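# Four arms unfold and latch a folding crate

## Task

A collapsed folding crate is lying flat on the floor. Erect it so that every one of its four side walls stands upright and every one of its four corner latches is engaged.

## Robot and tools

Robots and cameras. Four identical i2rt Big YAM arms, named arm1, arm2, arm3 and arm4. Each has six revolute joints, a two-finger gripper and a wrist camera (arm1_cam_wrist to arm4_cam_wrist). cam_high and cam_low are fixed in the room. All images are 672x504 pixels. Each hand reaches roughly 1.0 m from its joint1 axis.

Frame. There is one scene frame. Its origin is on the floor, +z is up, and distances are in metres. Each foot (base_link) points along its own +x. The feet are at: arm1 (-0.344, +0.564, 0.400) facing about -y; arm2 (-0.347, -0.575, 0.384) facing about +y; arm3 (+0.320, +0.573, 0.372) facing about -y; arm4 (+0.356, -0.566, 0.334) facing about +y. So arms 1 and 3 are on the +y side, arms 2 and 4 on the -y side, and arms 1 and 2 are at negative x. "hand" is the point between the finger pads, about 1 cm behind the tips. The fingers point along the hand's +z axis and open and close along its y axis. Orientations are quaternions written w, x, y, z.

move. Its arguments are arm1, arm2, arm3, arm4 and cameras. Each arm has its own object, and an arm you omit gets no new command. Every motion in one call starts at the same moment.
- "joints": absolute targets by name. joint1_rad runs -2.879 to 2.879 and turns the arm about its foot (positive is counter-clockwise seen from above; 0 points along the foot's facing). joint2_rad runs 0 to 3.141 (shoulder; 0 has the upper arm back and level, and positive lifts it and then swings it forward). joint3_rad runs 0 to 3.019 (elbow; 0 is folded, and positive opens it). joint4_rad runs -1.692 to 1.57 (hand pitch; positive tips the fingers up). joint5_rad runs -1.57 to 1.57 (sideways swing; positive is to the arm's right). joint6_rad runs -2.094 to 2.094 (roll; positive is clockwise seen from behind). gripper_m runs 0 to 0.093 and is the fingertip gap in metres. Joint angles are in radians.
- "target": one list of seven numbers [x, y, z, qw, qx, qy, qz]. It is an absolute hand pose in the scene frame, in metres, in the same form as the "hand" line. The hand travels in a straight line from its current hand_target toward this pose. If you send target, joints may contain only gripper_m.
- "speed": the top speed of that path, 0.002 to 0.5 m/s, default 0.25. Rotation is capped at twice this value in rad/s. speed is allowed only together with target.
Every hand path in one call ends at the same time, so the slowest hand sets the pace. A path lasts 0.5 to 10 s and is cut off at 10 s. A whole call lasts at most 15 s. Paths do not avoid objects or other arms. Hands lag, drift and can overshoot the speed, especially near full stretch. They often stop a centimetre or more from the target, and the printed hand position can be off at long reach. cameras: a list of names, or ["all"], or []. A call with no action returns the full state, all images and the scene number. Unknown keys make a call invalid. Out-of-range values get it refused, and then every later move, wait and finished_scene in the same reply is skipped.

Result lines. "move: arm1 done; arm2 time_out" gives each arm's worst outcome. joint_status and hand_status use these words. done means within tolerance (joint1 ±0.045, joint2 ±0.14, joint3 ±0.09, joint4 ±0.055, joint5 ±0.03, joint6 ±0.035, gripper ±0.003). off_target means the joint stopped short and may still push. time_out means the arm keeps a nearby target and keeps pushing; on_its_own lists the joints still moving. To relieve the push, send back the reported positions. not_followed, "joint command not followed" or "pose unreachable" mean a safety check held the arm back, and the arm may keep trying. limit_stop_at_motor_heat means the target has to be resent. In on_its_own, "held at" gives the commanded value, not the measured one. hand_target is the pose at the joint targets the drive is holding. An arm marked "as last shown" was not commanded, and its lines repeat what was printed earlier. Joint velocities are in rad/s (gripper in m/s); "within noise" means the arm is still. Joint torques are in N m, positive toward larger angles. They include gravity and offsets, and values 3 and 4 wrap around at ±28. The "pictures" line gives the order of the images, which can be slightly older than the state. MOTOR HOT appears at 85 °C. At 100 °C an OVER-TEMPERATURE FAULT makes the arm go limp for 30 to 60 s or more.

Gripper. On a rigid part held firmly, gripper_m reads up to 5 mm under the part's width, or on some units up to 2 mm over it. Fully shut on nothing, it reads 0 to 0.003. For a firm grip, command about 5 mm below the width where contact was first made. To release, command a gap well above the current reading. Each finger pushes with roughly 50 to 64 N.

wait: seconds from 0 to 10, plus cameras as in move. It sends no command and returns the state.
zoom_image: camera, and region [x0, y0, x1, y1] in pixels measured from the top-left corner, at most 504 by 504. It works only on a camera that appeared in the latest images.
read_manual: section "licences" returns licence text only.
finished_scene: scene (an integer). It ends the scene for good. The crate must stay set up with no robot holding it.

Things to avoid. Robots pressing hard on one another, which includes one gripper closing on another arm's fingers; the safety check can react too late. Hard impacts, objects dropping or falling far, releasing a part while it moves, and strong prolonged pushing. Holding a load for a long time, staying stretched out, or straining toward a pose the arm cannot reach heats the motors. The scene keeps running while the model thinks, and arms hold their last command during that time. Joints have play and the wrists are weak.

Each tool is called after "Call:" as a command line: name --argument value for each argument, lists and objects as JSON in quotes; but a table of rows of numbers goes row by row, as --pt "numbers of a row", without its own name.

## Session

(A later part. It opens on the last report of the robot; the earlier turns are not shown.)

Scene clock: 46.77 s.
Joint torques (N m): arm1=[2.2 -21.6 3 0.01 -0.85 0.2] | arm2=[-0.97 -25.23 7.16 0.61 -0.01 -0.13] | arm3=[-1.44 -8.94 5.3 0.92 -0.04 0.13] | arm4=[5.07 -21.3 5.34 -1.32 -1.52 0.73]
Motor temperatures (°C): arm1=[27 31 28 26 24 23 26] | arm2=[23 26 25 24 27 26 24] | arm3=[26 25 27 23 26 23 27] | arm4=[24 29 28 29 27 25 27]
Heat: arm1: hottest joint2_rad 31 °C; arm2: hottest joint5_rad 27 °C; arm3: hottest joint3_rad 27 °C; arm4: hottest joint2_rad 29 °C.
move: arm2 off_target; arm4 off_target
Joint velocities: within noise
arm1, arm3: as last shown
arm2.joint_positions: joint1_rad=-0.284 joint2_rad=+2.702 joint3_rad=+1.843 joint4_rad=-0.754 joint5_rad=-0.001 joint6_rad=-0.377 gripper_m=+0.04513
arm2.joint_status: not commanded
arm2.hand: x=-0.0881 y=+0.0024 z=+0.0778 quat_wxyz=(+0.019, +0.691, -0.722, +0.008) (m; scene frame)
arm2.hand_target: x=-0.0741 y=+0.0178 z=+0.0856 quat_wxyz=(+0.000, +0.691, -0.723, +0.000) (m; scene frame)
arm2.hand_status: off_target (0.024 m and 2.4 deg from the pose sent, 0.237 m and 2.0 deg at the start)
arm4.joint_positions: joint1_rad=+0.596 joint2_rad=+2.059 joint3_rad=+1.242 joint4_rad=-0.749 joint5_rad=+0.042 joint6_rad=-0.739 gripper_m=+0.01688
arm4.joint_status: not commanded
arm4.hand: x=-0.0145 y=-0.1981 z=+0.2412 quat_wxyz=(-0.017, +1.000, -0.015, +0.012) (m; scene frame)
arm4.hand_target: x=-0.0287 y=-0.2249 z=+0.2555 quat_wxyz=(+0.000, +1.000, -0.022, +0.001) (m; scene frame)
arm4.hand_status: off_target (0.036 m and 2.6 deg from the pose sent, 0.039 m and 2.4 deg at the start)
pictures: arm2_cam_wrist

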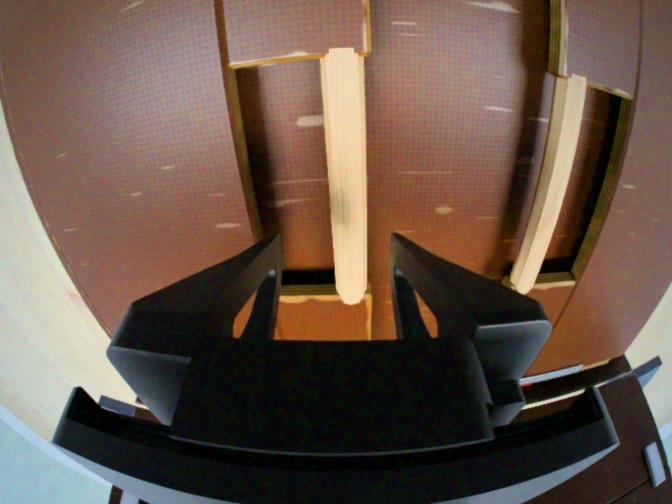

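Call:
move --arm2 '{"target":[-0.068,0.02,0.036,0,0.6909,-0.723,0],"speed":0.12}'

Call:
move --arm2 '{"joints":{"gripper_m":0.008}}' --cameras '["arm2_cam_wrist"]'

Scene clock: 49.30 s.
Joint torques (N m): arm1=[2.14 -21.36 3.07 0.06 -0.81 0.22] | arm2=[-0.09 -25.58 7.04 0.44 -0.02 -0.13] | arm3=[-0.97 -9.05 5.18 0.91 -0.04 0.14] | arm4=[5.07 -21.36 5.34 -1.32 -1.52 0.73]
Motor temperatures (°C): arm1=[27 32 28 26 24 23 26] | arm2=[23 26 25 24 27 26 24] | arm3=[26 25 27 23 26 23 27] | arm4=[24 29 28 29 28 25 27]
Heat: arm1: hottest joint2_rad 32 °C; arm2: hottest joint5_rad 27 °C; arm3: hottest joint3_rad 27 °C; arm4: hottest joint2_rad 29 °C.
move: arm2 off_target
Joint velocities: within noise
arm1, arm3, arm4: as last shown
arm2.joint_positions: joint1_rad=-0.302 joint2_rad=+2.820 joint3_rad=+1.943 joint4_rad=-0.732 joint5_rad=-0.001 joint6_rad=-0.383 gripper_m=+0.04513
arm2.joint_status: not commanded
arm2.hand: x=-0.0755 y=+0.0016 z=+0.0287 quat_wxyz=(+0.018, +0.687, -0.726, +0.007) (m; scene frame)
arm2.hand_target: x=-0.0623 y=+0.0163 z=+0.0366 quat_wxyz=(+0.000, +0.687, -0.727, +0.000) (m; scene frame)
arm2.hand_status: off_target (0.021 m and 2.3 deg from the pose sent, 0.050 m and 2.4 deg at the start)
pictures: none

Scene clock: 50.03 s.
Joint torques (N m): arm1=[2.26 -22.01 3 -0.12 -0.85 0.24] | arm2=[-0.97 -25.52 7.04 0.51 0.1 0.12] | arm3=[-1.14 -9.29 5.11 0.79 -0.01 0.16] | arm4=[5.13 -21.3 5.34 -1.32 -1.52 0.73]
Motor temperatures (°C): arm1=[27 32 28 26 24 23 26] | arm2=[23 26 25 24 27 26 24] | arm3=[26 25 27 23 26 23 27] | arm4=[24 29 28 29 28 25 27]
Heat: arm1: hottest joint2_rad 32 °C; arm2: hottest joint5_rad 27 °C; arm3: hottest joint3_rad 27 °C; arm4: hottest joint2_rad 29 °C.
move: arm2 off_target
Joint velocities: within noise
arm1, arm3, arm4: as last shown
arm2.joint_positions: joint1_rad=-0.295 joint2_rad=+2.820 joint3_rad=+1.943 joint4_rad=-0.734 joint5_rad=-0.012 joint6_rad=-0.413 gripper_m=+0.01728
arm2.joint_status: gripper_m off_target (ended at +0.01731, target +0.00800)
arm2.hand: x=-0.0818 y=+0.0041 z=+0.0287 quat_wxyz=(+0.021, +0.701, -0.713, +0.002) (m; scene frame)
arm2.hand_target: x=-0.0673 y=+0.0190 z=+0.0367 quat_wxyz=(+0.001, +0.693, -0.721, -0.004) (m; scene frame)
arm2.hand_status: not commanded
pictures: arm2_cam_wrist

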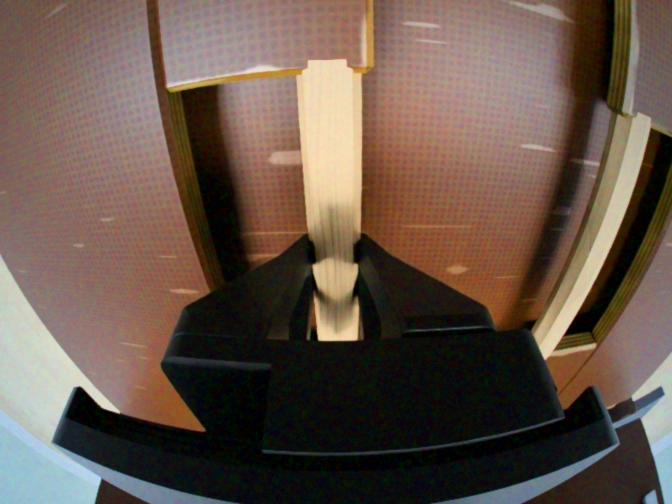

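Call:
move --arm2 '{"target":[-0.077,0.02,0.11,0,0.6909,-0.723,0],"speed":0.09}'

Call:
move --arm2 '{"target":[-0.096,0.021,0.18,0,0.6909,-0.723,0],"speed":0.09}'

Call:
move --arm2 '{"target":[-0.121,0.022,0.225,0,0.6909,-0.723,0],"speed":0.09}'

Call:
move --arm2 '{"target":[-0.152,0.023,0.252,0,0.6909,-0.723,0],"speed":0.09}' --cameras '["arm2_cam_wrist","cam_low","cam_high"]'

Scene clock: 54.03 s.
Joint torques (N m): arm1=[2.14 -21.71 3.07 -0.05 -0.84 0.22] | arm2=[-0.09 -31.97 4.25 -1.1 -0.35 0.32] | arm3=[-1.03 -9.41 5.14 0.83 -0.02 0.13] | arm4=[5.13 -21.3 5.34 -1.32 -1.52 0.73]
Motor temperatures (°C): arm1=[27 32 28 26 24 23 26] | arm2=[23 26 25 24 27 26 25] | arm3=[26 25 27 23 26 23 27] | arm4=[24 29 28 29 28 25 27]
Heat: arm1: hottest joint2_rad 32 °C; arm2: hottest joint5_rad 27 °C; arm3: hottest joint3_rad 27 °C; arm4: hottest joint2_rad 29 °C.
move: arm2 off_target
Joint velocities: within noise
arm1, arm3, arm4: as last shown
arm2.joint_positions: joint1_rad=-0.284 joint2_rad=+2.740 joint3_rad=+1.864 joint4_rad=-0.722 joint5_rad=+0.016 joint6_rad=-0.410 gripper_m=+0.01728
arm2.joint_status: not commanded
arm2.hand: x=-0.0844 y=+0.0034 z=+0.0592 quat_wxyz=(+0.009, +0.704, -0.710, +0.012) (m; scene frame)
arm2.hand_target: x=-0.0770 y=+0.0230 z=+0.1068 quat_wxyz=(-0.005, +0.693, -0.721, +0.003) (m; scene frame)
arm2.hand_status: off_target (0.054 m and 2.7 deg from the pose sent, 0.083 m and 2.9 deg at the start)
pictures: none

Scene clock: 55.47 s.
Joint torques (N m): arm1=[2.26 -21.19 3.17 -0.06 -0.8 0.25] | arm2=[-0.21 -32.26 4.66 -1.32 -0.51 0.46] | arm3=[-0.97 -9.23 5.11 0.81 -0.04 0.16] | arm4=[5.07 -21.36 5.34 -1.32 -1.52 0.73]
Motor temperatures (°C): arm1=[27 32 28 26 24 23 26] | arm2=[23 27 25 24 27 26 25] | arm3=[26 25 27 23 26 23 27] | arm4=[24 29 28 29 28 25 27]
Heat: arm1: hottest joint2_rad 32 °C; arm2: hottest joint2_rad 27 °C; arm3: hottest joint3_rad 27 °C; arm4: hottest joint2_rad 29 °C.
move: arm2 off_target
Joint velocities: within noise
arm1, arm3, arm4: as last shown
arm2.joint_positions: joint1_rad=-0.261 joint2_rad=+2.596 joint3_rad=+1.765 joint4_rad=-0.780 joint5_rad=+0.010 joint6_rad=-0.395 gripper_m=+0.01686
arm2.joint_status: not commanded
arm2.hand: x=-0.1014 y=+0.0034 z=+0.1234 quat_wxyz=(+0.016, +0.706, -0.708, +0.012) (m; scene frame)
arm2.hand_target: x=-0.0949 y=+0.0215 z=+0.1771 quat_wxyz=(+0.000, +0.691, -0.723, -0.001) (m; scene frame)
arm2.hand_status: off_target (0.059 m and 3.4 deg from the pose sent, 0.123 m and 2.7 deg at the start)
pictures: none

Scene clock: 56.70 s.
Joint torques (N m): arm1=[2.08 -21.42 3.07 -0.01 -0.82 0.23] | arm2=[-0.03 -32.32 4.98 -1.46 -0.67 0.41] | arm3=[-1.32 -8.94 5.05 0.96 0 0.12] | arm4=[5.13 -21.3 5.33 -1.32 -1.52 0.73]
Motor temperatures (°C): arm1=[27 32 28 26 24 23 26] | arm2=[23 27 25 24 27 26 25] | arm3=[26 25 27 23 26 23 27] | arm4=[24 29 27 29 28 25 27]
Heat: arm1: hottest joint2_rad 32 °C; arm2: hottest joint2_rad 27 °C; arm3: hottest joint3_rad 27 °C; arm4: hottest joint2_rad 29 °C.
move: arm2 off_target
Joint velocities: within noise
arm1, arm3, arm4: as last shown
arm2.joint_positions: joint1_rad=-0.226 joint2_rad=+2.504 joint3_rad=+1.700 joint4_rad=-0.815 joint5_rad=+0.014 joint6_rad=-0.355 gripper_m=+0.01686
arm2.joint_status: not commanded
arm2.hand: x=-0.1242 y=+0.0035 z=+0.1631 quat_wxyz=(+0.018, +0.705, -0.709, +0.017) (m; scene frame)
arm2.hand_target: x=-0.1207 y=+0.0220 z=+0.2210 quat_wxyz=(+0.000, +0.691, -0.723, +0.000) (m; scene frame)
arm2.hand_status: off_target (0.065 m and 3.6 deg from the pose sent, 0.105 m and 3.4 deg at the start)
pictures: none

Scene clock: 57.83 s.
Joint torques (N m): arm1=[2.26 -21.42 3.06 0.05 -0.81 0.26] | arm2=[0.56 -31.56 5.27 -1.24 -0.81 0.43] | arm3=[-1.55 -9.05 5.08 0.79 -0.02 0.18] | arm4=[5.07 -21.3 5.34 -1.32 -1.52 0.73]
Motor temperatures (°C): arm1=[27 32 28 26 24 23 26] | arm2=[23 27 25 24 27 26 25] | arm3=[26 25 27 23 26 23 27] | arm4=[24 29 27 29 28 25 27]
Heat: arm1: hottest joint2_rad 32 °C; arm2: hottest joint2_rad 27 °C; arm3: hottest joint3_rad 27 °C; arm4: hottest joint2_rad 29 °C.
move: arm2 off_target
Joint velocities: within noise
arm1, arm4: as last shown
arm2.joint_positions: joint1_rad=-0.184 joint2_rad=+2.432 joint3_rad=+1.650 joint4_rad=-0.841 joint5_rad=+0.018 joint6_rad=-0.311 gripper_m=+0.01686
arm2.joint_status: not commanded
arm2.hand: x=-0.1506 y=+0.0040 z=+0.1933 quat_wxyz=(+0.019, +0.704, -0.710, +0.020) (m; scene frame)
arm2.hand_target: x=-0.1521 y=+0.0230 z=+0.2488 quat_wxyz=(+0.000, +0.692, -0.722, +0.000) (m; scene frame)
arm2.hand_status: off_target (0.062 m and 3.8 deg from the pose sent, 0.095 m and 3.6 deg at the start)
arm3.joint_positions: joint1_rad=+0.029 joint2_rad=+1.532 joint3_rad=+0.887 joint4_rad=-0.920 joint5_rad=+0.011 joint6_rad=-0.183 gripper_m=+0.04513
arm3.joint_status: not commanded
arm3.hand: x=+0.2472 y=+0.1986 z=+0.4055 quat_wxyz=(+0.002, -0.708, -0.706, +0.005) (m; scene frame)
arm3.hand_target: x=+0.2455 y=+0.2027 z=+0.3953 quat_wxyz=(+0.005, -0.714, -0.700, -0.004) (m; scene frame)
arm3.hand_status: not commanded
pictures: arm2_cam_wrist, cam_high, cam_low

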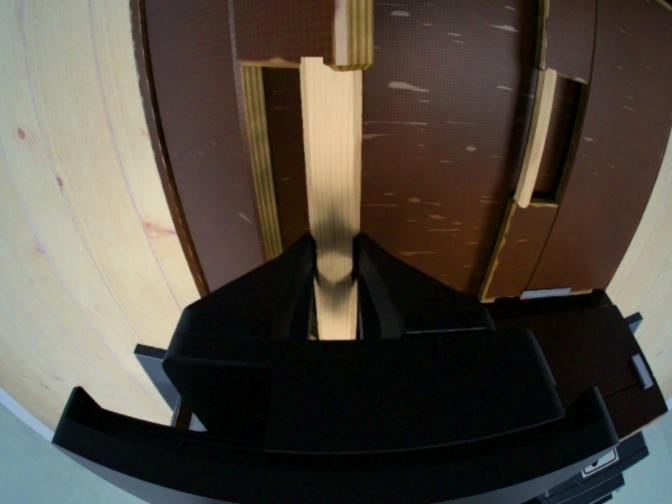

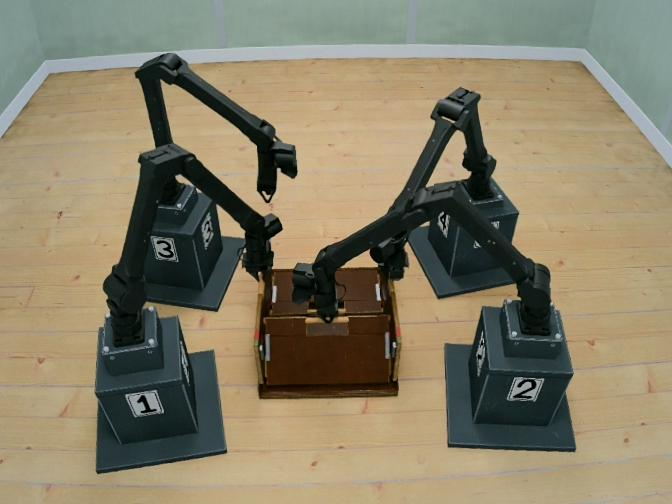

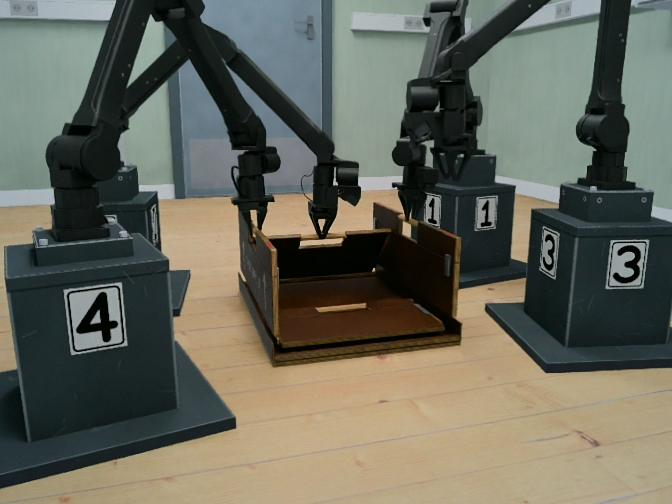

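Call:
move --arm2 '{"target":[-0.19,0.025,0.276,0,0.6909,-0.723,0],"speed":0.09}'

Call:
move --arm2 '{"target":[-0.237,0.027,0.286,0,0.6909,-0.723,0],"speed":0.09}' --arm3 '{"target":[0.12,0.08,0.39,0,0.723,0.6909,0],"speed":0.3}'

Call:
move --arm2 '{"target":[-0.28,0.029,0.286,0,0.6909,-0.723,0],"speed":0.09}' --arm3 '{"target":[0.04,0.0,0.34,0,0.723,0.6909,0],"speed":0.3}'

Call:
move --arm2 '{"target":[-0.318,0.03,0.282,0,0.6909,-0.723,0],"speed":0.08}' --arm3 '{"target":[0.024,-0.003,0.2,0,0.723,0.6909,0],"speed":0.3}' --cameras '["arm2_cam_wrist","arm3_cam_wrist","cam_low","cam_high"]'

Call:
zoom_image --camera "cam_high" --region '[240, 250, 420, 420]'

Scene clock: 61.57 s.
Joint torques (N m): arm1=[2.02 -21.42 3.03 0.03 -0.82 0.22] | arm2=[0.62 -30.45 5.75 -0.77 -0.7 0.41] | arm3=[-1.32 -8.94 5.19 0.81 -0.03 0.17] | arm4=[5.13 -21.3 5.34 -1.33 -1.52 0.73]
Motor temperatures (°C): arm1=[27 32 28 26 24 23 26] | arm2=[23 27 25 24 27 26 25] | arm3=[26 25 28 23 26 23 27] | arm4=[24 29 27 29 29 25 27]
Heat: arm1: hottest joint2_rad 32 °C; arm2: hottest joint2_rad 27 °C; arm3: hottest joint3_rad 28 °C; arm4: hottest joint2_rad 29 °C.
move: arm2 off_target
Joint velocities: within noise
arm1.joint_positions: joint1_rad=+0.590 joint2_rad=+2.099 joint3_rad=+1.078 joint4_rad=-0.537 joint5_rad=+0.014 joint6_rad=-0.742 gripper_m=+0.01616
arm1.joint_status: not commanded
arm1.hand: x=-0.0154 y=+0.2223 z=+0.2499 quat_wxyz=(+0.003, -0.027, -1.000, +0.013) (m; scene frame)
arm1.hand_target: x=-0.0095 y=+0.2405 z=+0.2540 quat_wxyz=(+0.001, -0.022, -1.000, +0.000) (m; scene frame)
arm1.hand_status: not commanded
arm2.joint_positions: joint1_rad=-0.128 joint2_rad=+2.364 joint3_rad=+1.605 joint4_rad=-0.877 joint5_rad=+0.014 joint6_rad=-0.249 gripper_m=+0.01686
arm2.joint_status: not commanded
arm2.hand: x=-0.1871 y=+0.0038 z=+0.2217 quat_wxyz=(+0.024, +0.702, -0.712, +0.023) (m; scene frame)
arm2.hand_target: x=-0.1896 y=+0.0239 z=+0.2729 quat_wxyz=(+0.001, +0.691, -0.723, +0.000) (m; scene frame)
arm2.hand_status: off_target (0.058 m and 4.2 deg from the pose sent, 0.094 m and 3.8 deg at the start)
arm3, arm4: as last shown
pictures: none

Scene clock: 63.20 s.
Joint torques (N m): arm1=[2.08 -21.48 3.08 0.05 -0.8 0.23] | arm2=[1.67 -29.33 5.9 -0.46 -0.74 0.59] | arm3=[-0.79 -13.04 9.54 -0.1 -0.04 -0.05] | arm4=[5.07 -21.3 5.34 -1.32 -1.52 0.73]
Motor temperatures (°C): arm1=[27 32 28 26 24 23 26] | arm2=[23 28 25 24 27 26 25] | arm3=[26 25 28 23 26 23 27] | arm4=[24 29 27 29 29 25 27]
Heat: arm1: hottest joint2_rad 32 °C; arm2: hottest joint2_rad 28 °C; arm3: hottest joint3_rad 28 °C; arm4: hottest joint2_rad 29 °C.
move: arm2 off_target; arm3 off_target
Joint velocities: within noise
arm1: as last shown
arm2.joint_positions: joint1_rad=-0.074 joint2_rad=+2.320 joint3_rad=+1.570 joint4_rad=-0.886 joint5_rad=+0.016 joint6_rad=-0.191 gripper_m=+0.01665
arm2.joint_status: not commanded
arm2.hand: x=-0.2197 y=+0.0041 z=+0.2382 quat_wxyz=(+0.022, +0.700, -0.713, +0.025) (m; scene frame)
arm2.hand_target: x=-0.2308 y=+0.0251 z=+0.2840 quat_wxyz=(+0.000, +0.688, -0.725, +0.000) (m; scene frame)
arm2.hand_status: off_target (0.056 m and 4.1 deg from the pose sent, 0.085 m and 4.2 deg at the start)
arm3.joint_positions: joint1_rad=-0.164 joint2_rad=+1.866 joint3_rad=+1.291 joint4_rad=-1.003 joint5_rad=+0.003 joint6_rad=-0.332 gripper_m=+0.04513
arm3.joint_status: not commanded
arm3.hand: x=+0.1283 y=+0.0948 z=+0.3883 quat_wxyz=(+0.002, -0.724, -0.690, -0.004) (m; scene frame)
arm3.hand_target: x=+0.1202 y=+0.0814 z=+0.3888 quat_wxyz=(-0.001, -0.723, -0.691, -0.001) (m; scene frame)
arm3.hand_status: off_target (0.017 m and 0.5 deg from the pose sent, 0.175 m and 2.5 deg at the start)
arm4.joint_positions: joint1_rad=+0.596 joint2_rad=+2.059 joint3_rad=+1.242 joint4_rad=-0.749 joint5_rad=+0.042 joint6_rad=-0.739 gripper_m=+0.01688
arm4.joint_status: not commanded
arm4.hand: x=-0.0145 y=-0.1981 z=+0.2412 quat_wxyz=(-0.017, +1.000, -0.015, +0.012) (m; scene frame)
arm4.hand_target: x=-0.0287 y=-0.2249 z=+0.2555 quat_wxyz=(+0.000, +1.000, -0.022, +0.001) (m; scene frame)
arm4.hand_status: not commanded
pictures: none

Scene clock: 64.73 s.
Joint torques (N m): arm1=[2.2 -21.3 3.03 -0.08 -0.79 0.23] | arm2=[3.43 -27.69 6.16 -0.08 -1.31 0.53] | arm3=[-1.03 -16.73 9.88 -0.12 0 -0.05] | arm4=[5.07 -21.3 5.34 -1.32 -1.52 0.73]
Motor temperatures (°C): arm1=[27 32 28 26 24 23 26] | arm2=[23 28 25 24 27 26 25] | arm3=[26 25 28 23 26 23 27] | arm4=[24 29 27 29 29 25 27]
Heat: arm1: hottest joint2_rad 32 °C; arm2: hottest joint2_rad 28 °C; arm3: hottest joint3_rad 28 °C; arm4: hottest joint2_rad 29 °C.
move: arm2 off_target; arm3 off_target
Joint velocities: within noise
arm1.joint_positions: joint1_rad=+0.590 joint2_rad=+2.097 joint3_rad=+1.077 joint4_rad=-0.535 joint5_rad=+0.014 joint6_rad=-0.742 gripper_m=+0.01616
arm1.joint_status: not commanded
arm1.hand: x=-0.0155 y=+0.2223 z=+0.2503 quat_wxyz=(+0.002, -0.027, -1.000, +0.013) (m; scene frame)
arm1.hand_target: x=-0.0096 y=+0.2401 z=+0.2543 quat_wxyz=(+0.000, -0.023, -1.000, +0.000) (m; scene frame)
arm1.hand_status: not commanded
arm2.joint_positions: joint1_rad=-0.014 joint2_rad=+2.292 joint3_rad=+1.552 joint4_rad=-0.900 joint5_rad=+0.030 joint6_rad=-0.114 gripper_m=+0.01665
arm2.joint_status: not commanded
arm2.hand: x=-0.2530 y=+0.0051 z=+0.2493 quat_wxyz=(+0.018, +0.694, -0.719, +0.033) (m; scene frame)
arm2.hand_target: x=-0.2795 y=+0.0269 z=+0.2857 quat_wxyz=(+0.003, +0.691, -0.723, +0.002) (m; scene frame)
arm2.hand_status: off_target (0.052 m and 4.4 deg from the pose sent, 0.081 m and 4.1 deg at the start)
arm3.joint_positions: joint1_rad=-0.231 joint2_rad=+2.167 joint3_rad=+1.662 joint4_rad=-1.067 joint5_rad=+0.003 joint6_rad=-0.399 gripper_m=+0.04513
arm3.joint_status: not commanded
arm3.hand: x=+0.0495 y=+0.0106 z=+0.3439 quat_wxyz=(+0.001, -0.724, -0.690, -0.001) (m; scene frame)
arm3.hand_target: x=+0.0416 y=+0.0004 z=+0.3390 quat_wxyz=(-0.001, -0.722, -0.691, +0.000) (m; scene frame)
arm3.hand_status: off_target (0.015 m and 0.2 deg from the pose sent, 0.138 m and 0.5 deg at the start)
arm4: as last shown
pictures: none

Scene clock: 66.23 s.
Joint torques (N m): arm1=[2.14 -21.36 3.08 -0.05 -0.81 0.21] | arm2=[3.9 -26.05 6.49 0.58 -1.61 0.41] | arm3=[-1.67 -18.14 8.18 0.65 0.08 -0.03] | arm4=[5.07 -21.3 5.34 -1.32 -1.52 0.73]
Motor temperatures (°C): arm1=[27 32 28 26 24 23 26] | arm2=[23 28 25 24 27 26 25] | arm3=[26 25 28 23 26 23 27] | arm4=[24 29 27 29 29 25 27]
Heat: arm1: hottest joint2_rad 32 °C; arm2: hottest joint2_rad 28 °C; arm3: hottest joint3_rad 28 °C; arm4: hottest joint2_rad 29 °C.
move: arm2 off_target; arm3 off_target
Joint velocities: within noise
arm1, arm4: as last shown
arm1.joint_positions: joint1_rad=+0.590 joint2_rad=+2.097 joint3_rad=+1.077 joint4_rad=-0.535 joint5_rad=+0.014 joint6_rad=-0.742 gripper_m=+0.01615
arm2.joint_positions: joint1_rad=+0.043 joint2_rad=+2.277 joint3_rad=+1.536 joint4_rad=-0.901 joint5_rad=+0.037 joint6_rad=-0.044 gripper_m=+0.01665
arm2.joint_status: not commanded
arm2.hand: x=-0.2851 y=+0.0052 z=+0.2539 quat_wxyz=(+0.014, +0.689, -0.723, +0.038) (m; scene frame)
arm2.hand_target: x=-0.3167 y=+0.0285 z=+0.2814 quat_wxyz=(+0.001, +0.691, -0.722, +0.001) (m; scene frame)
arm2.hand_status: off_target (0.050 m and 4.6 deg from the pose sent, 0.077 m and 4.4 deg at the start)
arm3.joint_positions: joint1_rad=-0.248 joint2_rad=+2.418 joint3_rad=+1.696 joint4_rad=-0.877 joint5_rad=+0.003 joint6_rad=-0.421 gripper_m=+0.04513
arm3.joint_status: not commanded
arm3.hand: x=+0.0380 y=+0.0105 z=+0.2005 quat_wxyz=(+0.005, -0.722, -0.692, -0.014) (m; scene frame)
arm3.hand_target: x=+0.0239 y=-0.0006 z=+0.2002 quat_wxyz=(+0.000, -0.723, -0.690, +0.000) (m; scene frame)
arm3.hand_status: off_target (0.019 m and 1.7 deg from the pose sent, 0.147 m and 0.2 deg at the start)
pictures: arm2_cam_wrist, arm3_cam_wrist, cam_high, cam_low

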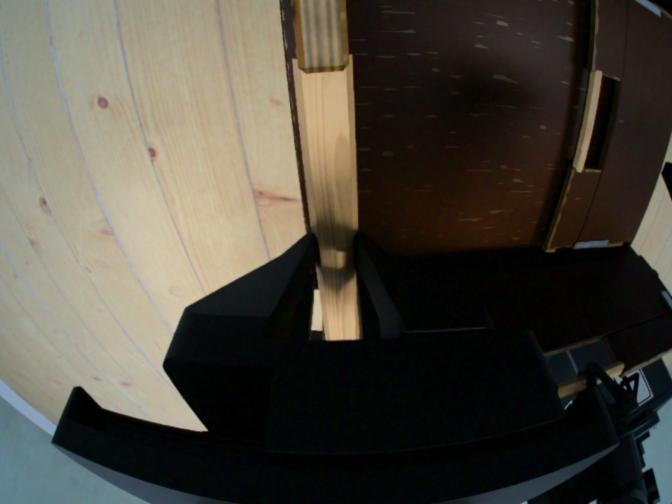

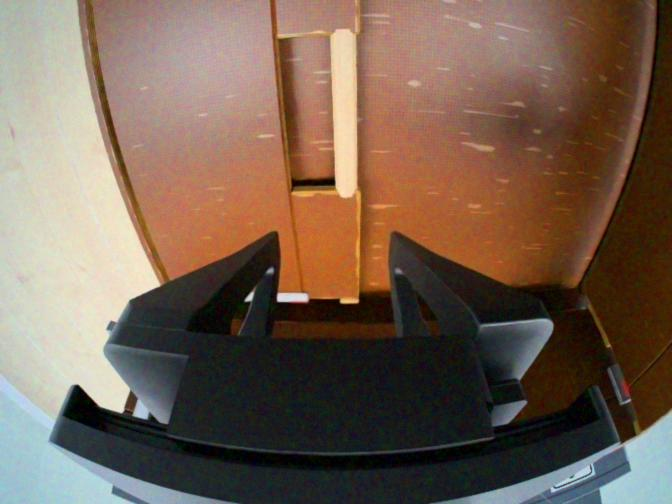

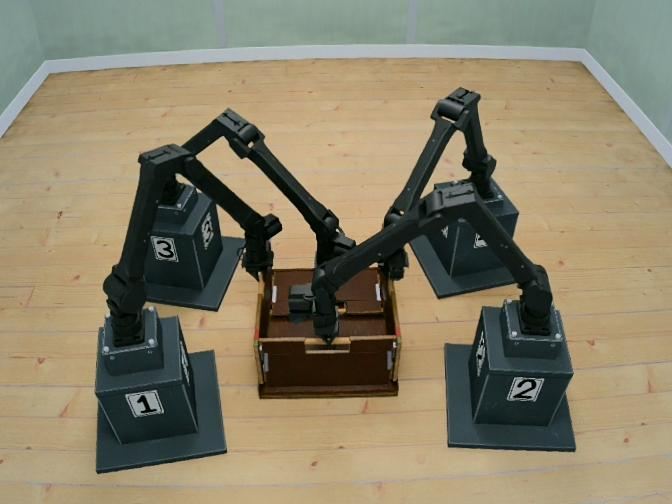

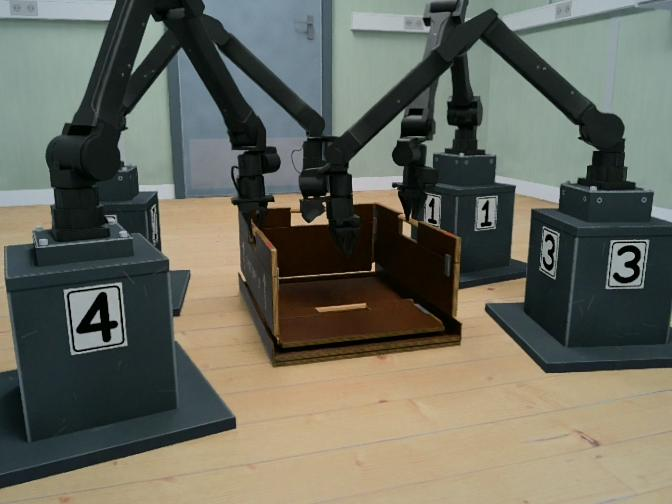

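Scaled by 2.800 from the camera's 672x504 image, which has a finer 960x720 frame.

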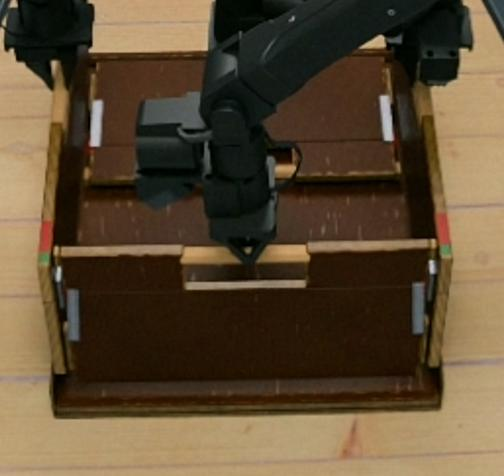

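Call:
move --arm2 '{"target":[-0.348,0.028,0.277,0,0.6909,-0.723,0],"speed":0.05}' --arm3 '{"target":[0.02,-0.012,0.085,0,0.723,0.6909,0],"speed":0.3}' --cameras '["arm3_cam_wrist"]'

Call:
move --arm2 '{"target":[-0.372,0.028,0.273,0,0.6909,-0.723,0],"speed":0.05}' --cameras '["cam_high","cam_low"]'

Call:
zoom_image --camera "cam_high" --region '[240, 310, 420, 420]'

Scene clock: 70.50 s.
Joint torques (N m): arm1=[2.26 -21.42 3.12 -0.02 -0.81 0.28] | arm2=[6.36 -25.64 5.86 1.09 -1.95 0.53] | arm3=[-1.32 -18.61 7.6 0.5 0.04 -0.04] | arm4=[5.07 -21.36 5.34 -1.33 -1.52 0.73]
Motor temperatures (°C): arm1=[27 32 28 26 24 23 26] | arm2=[23 29 26 24 28 26 25] | arm3=[26 26 29 23 26 23 27] | arm4=[24 29 27 29 29 25 28]
Heat: arm1: hottest joint2_rad 32 °C; arm2: hottest joint2_rad 29 °C; arm3: hottest joint3_rad 29 °C; arm4: hottest joint2_rad 29 °C.
move: arm2 off_target; arm3 off_target
Joint velocities: within noise
arm1, arm4: as last shown
arm2.joint_positions: joint1_rad=+0.064 joint2_rad=+2.274 joint3_rad=+1.530 joint4_rad=-0.898 joint5_rad=+0.045 joint6_rad=-0.005 gripper_m=+0.01663
arm2.joint_status: not commanded
arm2.hand: x=-0.2964 y=+0.0048 z=+0.2540 quat_wxyz=(+0.010, +0.683, -0.729, +0.041) (m; scene frame)
arm2.hand_target: x=-0.3466 y=+0.0255 z=+0.2764 quat_wxyz=(+0.002, +0.692, -0.722, +0.001) (m; scene frame)
arm2.hand_status: off_target (0.061 m and 5.0 deg from the pose sent, 0.071 m and 4.6 deg at the start)
arm3.joint_positions: joint1_rad=-0.248 joint2_rad=+2.653 joint3_rad=+1.842 joint4_rad=-0.771 joint5_rad=+0.003 joint6_rad=-0.421 gripper_m=+0.04513
arm3.joint_status: not commanded
arm3.hand: x=+0.0302 y=-0.0057 z=+0.0940 quat_wxyz=(+0.003, -0.722, -0.692, -0.006) (m; scene frame)
arm3.hand_target: x=+0.0204 y=-0.0110 z=+0.0859 quat_wxyz=(+0.000, -0.723, -0.691, +0.000) (m; scene frame)
arm3.hand_status: off_target (0.015 m and 0.8 deg from the pose sent, 0.119 m and 1.7 deg at the start)
pictures: arm3_cam_wrist

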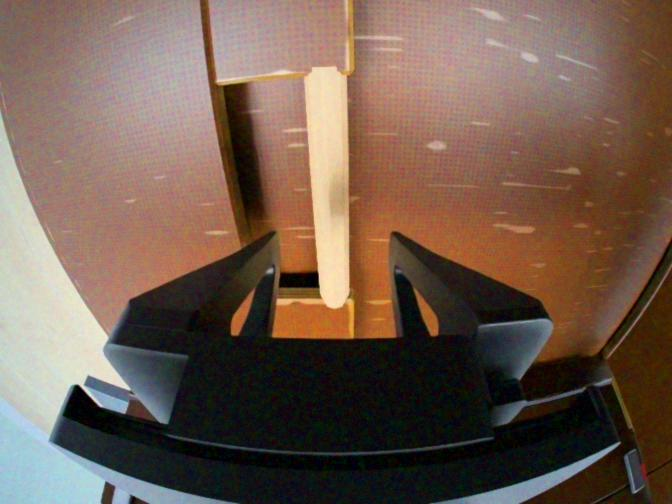

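Scene clock: 71.50 s.
Joint torques (N m): arm1=[2.26 -21.3 3.18 -0.08 -0.85 0.22] | arm2=[9.35 -25.23 5.78 1.11 -2.29 0.73] | arm3=[-1.38 -18.84 7.61 0.5 0.03 -0.02] | arm4=[5.13 -21.3 5.34 -1.32 -1.52 0.73]
Motor temperatures (°C): arm1=[27 33 28 26 24 23 26] | arm2=[23 29 26 24 28 26 25] | arm3=[26 26 29 23 26 23 27] | arm4=[24 29 27 29 29 25 28]
Heat: arm1: hottest joint2_rad 33 °C; arm2: hottest joint2_rad 29 °C; arm3: hottest joint3_rad 29 °C; arm4: hottest joint2_rad 29 °C.
move: arm2 off_target
Joint velocities: within noise
arm1, arm3, arm4: as last shown
arm2.joint_positions: joint1_rad=+0.067 joint2_rad=+2.272 joint3_rad=+1.527 joint4_rad=-0.892 joint5_rad=+0.051 joint6_rad=+0.016 gripper_m=+0.01663
arm2.joint_status: not commanded
arm2.hand: x=-0.2970 y=+0.0052 z=+0.2540 quat_wxyz=(+0.006, +0.676, -0.735, +0.042) (m; scene frame)
arm2.hand_target: x=-0.3690 y=+0.0238 z=+0.2728 quat_wxyz=(+0.003, +0.692, -0.722, +0.001) (m; scene frame)
arm2.hand_status: off_target (0.081 m and 5.3 deg from the pose sent, 0.081 m and 5.0 deg at the start)
pictures: cam_high, cam_low

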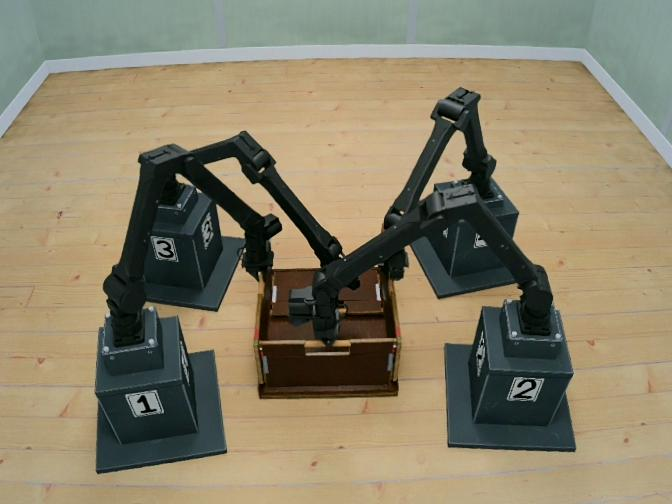

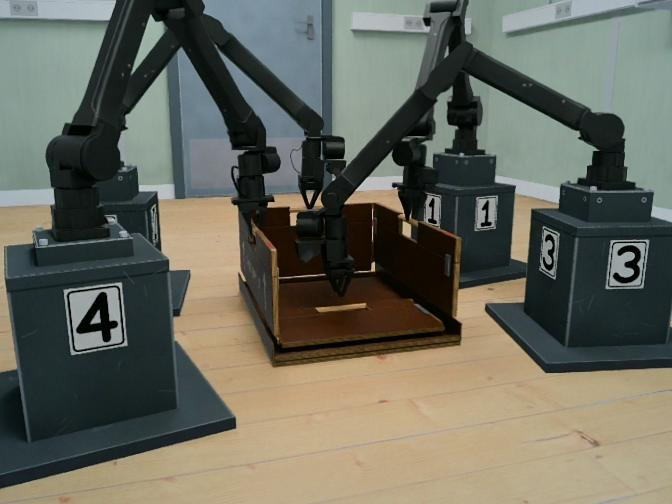

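Scaled by 2.800 from the camera's 672x504 image, which has a finer 960x720 frame.

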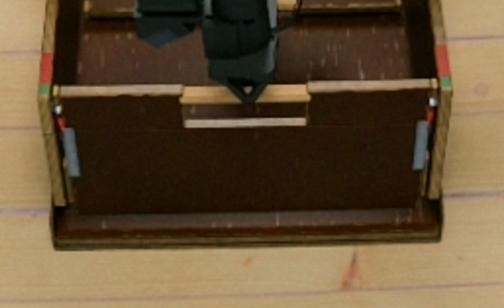

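Call:
move --arm2 '{"target":[-0.378,0.028,0.273,0,0.6909,-0.723,0],"speed":0.05}' --arm3 '{"target":[0.022,-0.012,0.02,0,0.723,0.6909,0],"speed":0.12}'

Call:
move --arm2 '{"target":[-0.25,0.005,0.256,0,0.6909,-0.723,0],"speed":0.1}' --arm3 '{"joints":{"gripper_m":0.008}}' --cameras '["arm3_cam_wrist","cam_high"]'

Call:
zoom_image --camera "cam_high" --region '[240, 310, 420, 420]'

Scene clock: 74.73 s.
Joint torques (N m): arm1=[2.26 -21.13 3.12 -0.03 -0.83 0.24] | arm2=[10.17 -25.05 5.98 0.88 -2.43 0.75] | arm3=[-0.79 -18.49 7.24 0.61 -0.01 0.02] | arm4=[5.07 -21.36 5.34 -1.32 -1.52 0.73]
Motor temperatures (°C): arm1=[27 33 28 26 24 23 26] | arm2=[24 29 26 24 29 26 25] | arm3=[26 26 29 23 26 23 27] | arm4=[24 29 27 29 29 25 28]
Heat: arm1: hottest joint2_rad 33 °C; arm2: hottest joint2_rad 29 °C; arm3: hottest joint3_rad 29 °C; arm4: hottest joint2_rad 29 °C.
move: arm2 off_target; arm3 off_target
Joint velocities: within noise
arm1, arm4: as last shown
arm2.joint_positions: joint1_rad=+0.069 joint2_rad=+2.269 joint3_rad=+1.522 joint4_rad=-0.886 joint5_rad=+0.054 joint6_rad=+0.021 gripper_m=+0.01663
arm2.joint_status: not commanded
arm2.hand: x=-0.2974 y=+0.0053 z=+0.2544 quat_wxyz=(+0.003, +0.675, -0.736, +0.041) (m; scene frame)
arm2.hand_target: x=-0.3747 y=+0.0229 z=+0.2731 quat_wxyz=(+0.003, +0.692, -0.722, +0.001) (m; scene frame)
arm2.hand_status: off_target (0.086 m and 5.3 deg from the pose sent, 0.086 m and 5.3 deg at the start)
arm3.joint_positions: joint1_rad=-0.244 joint2_rad=+2.785 joint3_rad=+1.940 joint4_rad=-0.727 joint5_rad=+0.005 joint6_rad=-0.421 gripper_m=+0.04511
arm3.joint_status: not commanded
arm3.hand: x=+0.0304 y=-0.0118 z=+0.0360 quat_wxyz=(+0.001, -0.721, -0.693, -0.001) (m; scene frame)
arm3.hand_target: x=+0.0251 y=-0.0125 z=+0.0208 quat_wxyz=(+0.000, -0.721, -0.692, +0.001) (m; scene frame)
arm3.hand_status: off_target (0.018 m and 0.4 deg from the pose sent, 0.075 m and 0.8 deg at the start)
pictures: none

Scene clock: 76.60 s.
Joint torques (N m): arm1=[2.02 -20.78 3.19 0.14 -0.81 0.26] | arm2=[-4.72 -22.65 5.07 1.06 0.47 -0.22] | arm3=[-1.38 -18.55 7.35 0.65 0.18 0.16] | arm4=[5.07 -21.3 5.33 -1.33 -1.53 0.73]
Motor temperatures (°C): arm1=[27 33 28 26 24 23 26] | arm2=[24 29 26 24 29 26 25] | arm3=[26 26 29 23 26 23 27] | arm4=[24 29 27 29 29 25 28]
Heat: arm1: hottest joint2_rad 33 °C; arm2: hottest joint2_rad 29 °C; arm3: hottest joint3_rad 29 °C; arm4: hottest joint2_rad 29 °C.
move: arm2 off_target; arm3 off_target
Joint velocities: within noise
arm1, arm4: as last shown
arm2.joint_positions: joint1_rad=+0.037 joint2_rad=+2.249 joint3_rad=+1.483 joint4_rad=-0.829 joint5_rad=-0.022 joint6_rad=-0.090 gripper_m=+0.01609
arm2.joint_status: not commanded
arm2.hand: x=-0.2921 y=+0.0036 z=+0.2541 quat_wxyz=(+0.016, +0.703, -0.711, +0.000) (m; scene frame)
arm2.hand_target: x=-0.2593 y=+0.0044 z=+0.2558 quat_wxyz=(+0.004, +0.691, -0.722, -0.003) (m; scene frame)
arm2.hand_status: off_target (0.042 m and 2.8 deg from the pose sent, 0.047 m and 5.3 deg at the start)
arm3.joint_positions: joint1_rad=-0.244 joint2_rad=+2.786 joint3_rad=+1.940 joint4_rad=-0.728 joint5_rad=-0.009 joint6_rad=-0.444 gripper_m=+0.01652
arm3.joint_status: gripper_m off_target (ended at +0.01655, target +0.00800)
arm3.hand: x=+0.0330 y=-0.0119 z=+0.0351 quat_wxyz=(-0.005, -0.713, -0.702, -0.004) (m; scene frame)
arm3.hand_target: x=+0.0265 y=-0.0128 z=+0.0204 quat_wxyz=(-0.004, -0.719, -0.695, -0.001) (m; scene frame)
arm3.hand_status: not commanded
pictures: arm3_cam_wrist, cam_high

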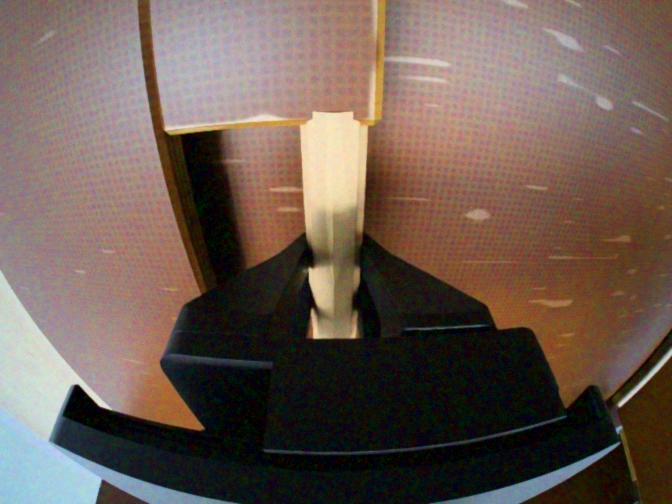

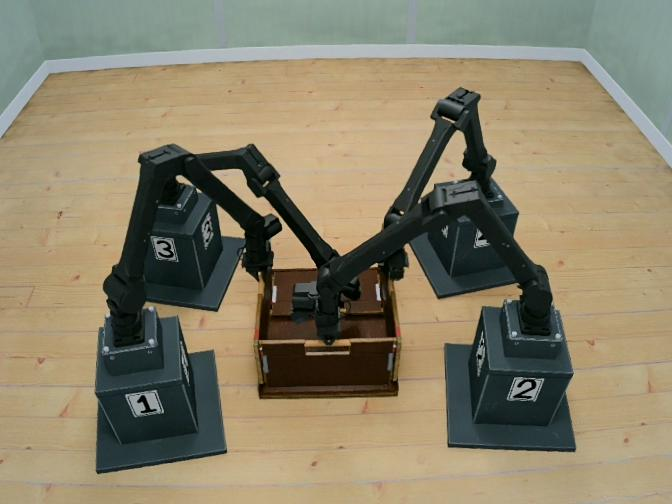

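Scaled by 2.800 from the camera's 672x504 image, which has a finer 960x720 frame.

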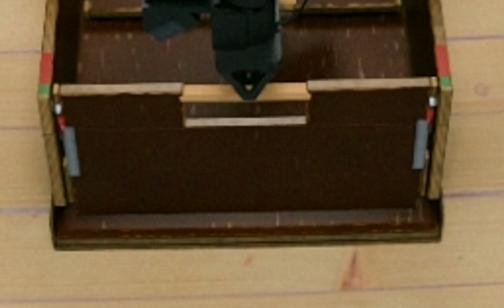

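Call:
move --arm2 '{"target":[-0.292,0.004,0.256,0,0.6909,-0.723,0],"speed":0.08}' --arm3 '{"target":[0.03,-0.013,0.1,0,0.723,0.6909,0],"speed":0.09}'

Call:
move --arm2 '{"joints":{"gripper_m":0.07}}' --arm3 '{"target":[0.044,-0.013,0.175,0,0.723,0.6909,0],"speed":0.09}'

Call:
move --arm2 '{"target":[-0.29,0.004,0.37,0,0.6909,-0.723,0],"speed":0.15}' --arm3 '{"target":[0.07,-0.014,0.222,0,0.723,0.6909,0],"speed":0.09}'

Call:
move --arm2 '{"target":[-0.34,-0.12,0.4,0,0.6909,-0.723,0],"speed":0.25}' --arm3 '{"target":[0.104,-0.016,0.252,0,0.723,0.6909,0],"speed":0.09}' --cameras '["arm3_cam_wrist","cam_high","cam_low"]'

Scene clock: 81.07 s.
Joint torques (N m): arm1=[2.37 -21.54 3.18 -0.06 -0.81 0.25] | arm2=[-0.03 -22.77 4.72 0.75 0.22 0.12] | arm3=[-0.67 -25.29 3.58 -1.4 -0.12 0.29] | arm4=[5.07 -21.3 5.34 -1.32 -1.52 0.73]
Motor temperatures (°C): arm1=[27 33 28 26 24 23 26] | arm2=[24 29 26 24 28 26 25] | arm3=[26 27 29 23 26 23 27] | arm4=[24 29 27 29 30 25 28]
Heat: arm1: hottest joint2_rad 33 °C; arm2: hottest joint2_rad 29 °C; arm3: hottest joint3_rad 29 °C; arm4: hottest joint5_rad 30 °C.
move: arm2 done; arm3 off_target
Joint velocities: within noise
arm1, arm4: as last shown
arm2.joint_positions: joint1_rad=+0.043 joint2_rad=+2.243 joint3_rad=+1.469 joint4_rad=-0.808 joint5_rad=-0.006 joint6_rad=-0.070 gripper_m=+0.01609
arm2.joint_status: not commanded
arm2.hand: x=-0.2928 y=+0.0035 z=+0.2537 quat_wxyz=(+0.006, +0.699, -0.715, +0.002) (m; scene frame)
arm2.hand_target: x=-0.2917 y=+0.0040 z=+0.2556 quat_wxyz=(+0.000, +0.694, -0.720, +0.000) (m; scene frame)
arm2.hand_status: done (0.003 m and 1.4 deg from the pose sent, 0.002 m and 2.8 deg at the start)
arm3.joint_positions: joint1_rad=-0.235 joint2_rad=+2.714 joint3_rad=+1.872 joint4_rad=-0.722 joint5_rad=+0.017 joint6_rad=-0.438 gripper_m=+0.01652
arm3.joint_status: not commanded
arm3.hand: x=+0.0351 y=-0.0108 z=+0.0634 quat_wxyz=(+0.006, -0.712, -0.703, +0.005) (m; scene frame)
arm3.hand_target: x=+0.0310 y=-0.0163 z=+0.0976 quat_wxyz=(+0.002, -0.721, -0.693, +0.005) (m; scene frame)
arm3.hand_status: off_target (0.037 m and 2.1 deg from the pose sent, 0.065 m and 1.9 deg at the start)
pictures: none

Scene clock: 82.53 s.
Joint torques (N m): arm1=[1.96 -21.83 3.1 -0.06 -0.87 0.22] | arm2=[-0.21 -22.65 5.63 0.65 0.11 0.07] | arm3=[-1.49 -25.93 4.07 -1.84 -0.12 0.29] | arm4=[5.07 -21.36 5.33 -1.33 -1.53 0.73]
Motor temperatures (°C): arm1=[27 33 28 26 24 23 26] | arm2=[24 29 25 24 28 26 25] | arm3=[26 27 29 23 26 23 27] | arm4=[24 29 27 29 30 25 28]
Heat: arm1: hottest joint2_rad 33 °C; arm2: hottest joint2_rad 29 °C; arm3: hottest joint3_rad 29 °C; arm4: hottest joint5_rad 30 °C.
move: arm2 done; arm3 off_target
Joint velocities: within noise
arm1: as last shown
arm2.joint_positions: joint1_rad=+0.035 joint2_rad=+2.243 joint3_rad=+1.455 joint4_rad=-0.806 joint5_rad=+0.005 joint6_rad=-0.065 gripper_m=+0.06988
arm2.joint_status: all done
arm2.hand: x=-0.2872 y=-0.0039 z=+0.2500 quat_wxyz=(+0.007, +0.694, -0.720, +0.010) (m; scene frame)
arm2.hand_target: x=-0.2859 y=+0.0035 z=+0.2557 quat_wxyz=(-0.003, +0.691, -0.722, +0.003) (m; scene frame)
arm2.hand_status: not commanded
arm3.joint_positions: joint1_rad=-0.210 joint2_rad=+2.572 joint3_rad=+1.776 joint4_rad=-0.788 joint5_rad=+0.008 joint6_rad=-0.415 gripper_m=+0.01607
arm3.joint_status: not commanded
arm3.hand: x=+0.0547 y=-0.0097 z=+0.1275 quat_wxyz=(+0.005, -0.711, -0.703, -0.006) (m; scene frame)
arm3.hand_target: x=+0.0429 y=-0.0138 z=+0.1723 quat_wxyz=(+0.000, -0.723, -0.690, +0.000) (m; scene frame)
arm3.hand_status: off_target (0.049 m and 2.2 deg from the pose sent, 0.112 m and 2.1 deg at the start)
arm4.joint_positions: joint1_rad=+0.596 joint2_rad=+2.059 joint3_rad=+1.242 joint4_rad=-0.749 joint5_rad=+0.042 joint6_rad=-0.739 gripper_m=+0.01688
arm4.joint_status: not commanded
arm4.hand: x=-0.0145 y=-0.1981 z=+0.2412 quat_wxyz=(-0.017, +1.000, -0.015, +0.012) (m; scene frame)
arm4.hand_target: x=-0.0287 y=-0.2249 z=+0.2555 quat_wxyz=(+0.000, +1.000, -0.022, +0.001) (m; scene frame)
arm4.hand_status: not commanded
pictures: none

Scene clock: 84.03 s.
Joint torques (N m): arm1=[2.14 -21.25 3.17 -0.01 -0.81 0.19] | arm2=[0.26 -23.53 8.53 -0.05 -0.11 0.06] | arm3=[-2.08 -26.64 4.33 -2.13 -0.21 0.28] | arm4=[5.07 -21.3 5.33 -1.32 -1.53 0.73]
Motor temperatures (°C): arm1=[27 33 28 26 24 23 26] | arm2=[24 29 26 24 28 26 25] | arm3=[26 27 29 23 26 23 27] | arm4=[24 29 27 29 30 25 28]
Heat: arm1: hottest joint2_rad 33 °C; arm2: hottest joint2_rad 29 °C; arm3: hottest joint3_rad 29 °C; arm4: hottest joint5_rad 30 °C.
move: arm2 off_target; arm3 off_target
Joint velocities: within noise
arm1.joint_positions: joint1_rad=+0.590 joint2_rad=+2.097 joint3_rad=+1.077 joint4_rad=-0.535 joint5_rad=+0.014 joint6_rad=-0.742 gripper_m=+0.01615
arm1.joint_status: not commanded
arm1.hand: x=-0.0155 y=+0.2223 z=+0.2503 quat_wxyz=(+0.002, -0.027, -1.000, +0.013) (m; scene frame)
arm1.hand_target: x=-0.0096 y=+0.2401 z=+0.2543 quat_wxyz=(+0.000, -0.023, -1.000, +0.000) (m; scene frame)
arm1.hand_status: not commanded
arm2.joint_positions: joint1_rad=+0.037 joint2_rad=+2.081 joint3_rad=+1.459 joint4_rad=-1.007 joint5_rad=+0.002 joint6_rad=-0.059 gripper_m=+0.06988
arm2.joint_status: not commanded
arm2.hand: x=-0.2898 y=-0.0156 z=+0.3424 quat_wxyz=(+0.021, +0.692, -0.721, +0.020) (m; scene frame)
arm2.hand_target: x=-0.2908 y=+0.0045 z=+0.3701 quat_wxyz=(+0.000, +0.691, -0.723, +0.000) (m; scene frame)
arm2.hand_status: off_target (0.034 m and 3.3 deg from the pose sent, 0.120 m and 1.5 deg at the start)
arm3.joint_positions: joint1_rad=-0.172 joint2_rad=+2.481 joint3_rad=+1.710 joint4_rad=-0.822 joint5_rad=+0.011 joint6_rad=-0.376 gripper_m=+0.01607
arm3.joint_status: not commanded
arm3.hand: x=+0.0806 y=-0.0097 z=+0.1658 quat_wxyz=(+0.008, -0.711, -0.703, -0.009) (m; scene frame)
arm3.hand_target: x=+0.0699 y=-0.0151 z=+0.2182 quat_wxyz=(+0.000, -0.723, -0.691, +0.000) (m; scene frame)
arm3.hand_status: off_target (0.057 m and 2.4 deg from the pose sent, 0.096 m and 2.2 deg at the start)
arm4: as last shown
pictures: none

Scene clock: 85.47 s.
Joint torques (N m): arm1=[1.85 -21.3 3.19 -0.16 -0.8 0.24] | arm2=[0.03 -18.14 6.01 0.65 0.07 0.05] | arm3=[-1.49 -26.4 4.64 -1.8 -0.23 0.32] | arm4=[5.07 -21.3 5.33 -1.32 -1.52 0.73]
Motor temperatures (°C): arm1=[27 33 28 26 24 23 26] | arm2=[24 29 26 24 28 26 25] | arm3=[26 27 29 23 26 23 27] | arm4=[24 29 27 29 30 25 28]
Heat: arm1: hottest joint2_rad 33 °C; arm2: hottest joint2_rad 29 °C; arm3: hottest joint3_rad 29 °C; arm4: hottest joint5_rad 30 °C.
move: arm2 off_target; arm3 off_target
Joint velocities: within noise
arm1, arm4: as last shown
arm2.joint_positions: joint1_rad=+0.121 joint2_rad=+1.759 joint3_rad=+1.085 joint4_rad=-0.938 joint5_rad=-0.009 joint6_rad=+0.022 gripper_m=+0.06989
arm2.joint_status: not commanded
arm2.hand: x=-0.3408 y=-0.1273 z=+0.3882 quat_wxyz=(+0.017, +0.694, -0.720, +0.011) (m; scene frame)
arm2.hand_target: x=-0.3420 y=-0.1192 z=+0.4008 quat_wxyz=(+0.002, +0.692, -0.722, -0.003) (m; scene frame)
arm2.hand_status: off_target (0.014 m and 2.4 deg from the pose sent, 0.129 m and 3.3 deg at the start)
arm3.joint_positions: joint1_rad=-0.126 joint2_rad=+2.409 joint3_rad=+1.656 joint4_rad=-0.850 joint5_rad=+0.012 joint6_rad=-0.330 gripper_m=+0.01607
arm3.joint_status: not commanded
arm3.hand: x=+0.1111 y=-0.0095 z=+0.1951 quat_wxyz=(+0.012, -0.711, -0.703, -0.013) (m; scene frame)
arm3.hand_target: x=+0.1035 y=-0.0166 z=+0.2479 quat_wxyz=(+0.000, -0.723, -0.691, +0.000) (m; scene frame)
arm3.hand_status: off_target (0.058 m and 2.8 deg from the pose sent, 0.090 m and 2.4 deg at the start)
pictures: arm3_cam_wrist, cam_high, cam_low

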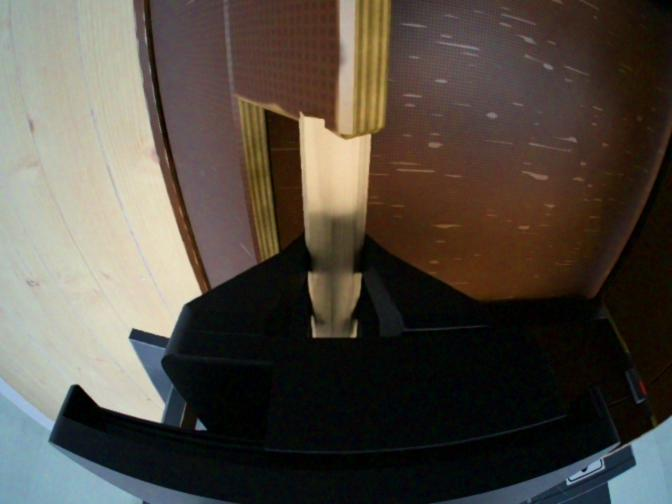

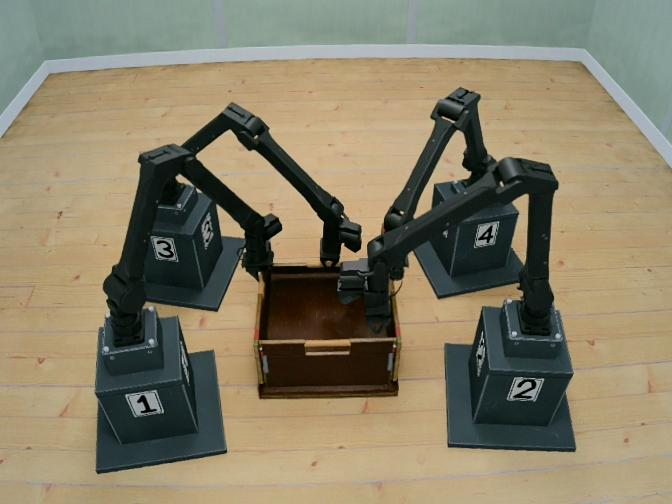

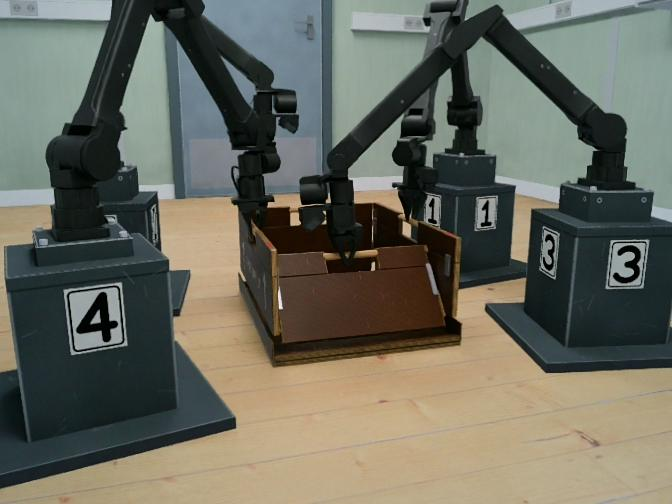

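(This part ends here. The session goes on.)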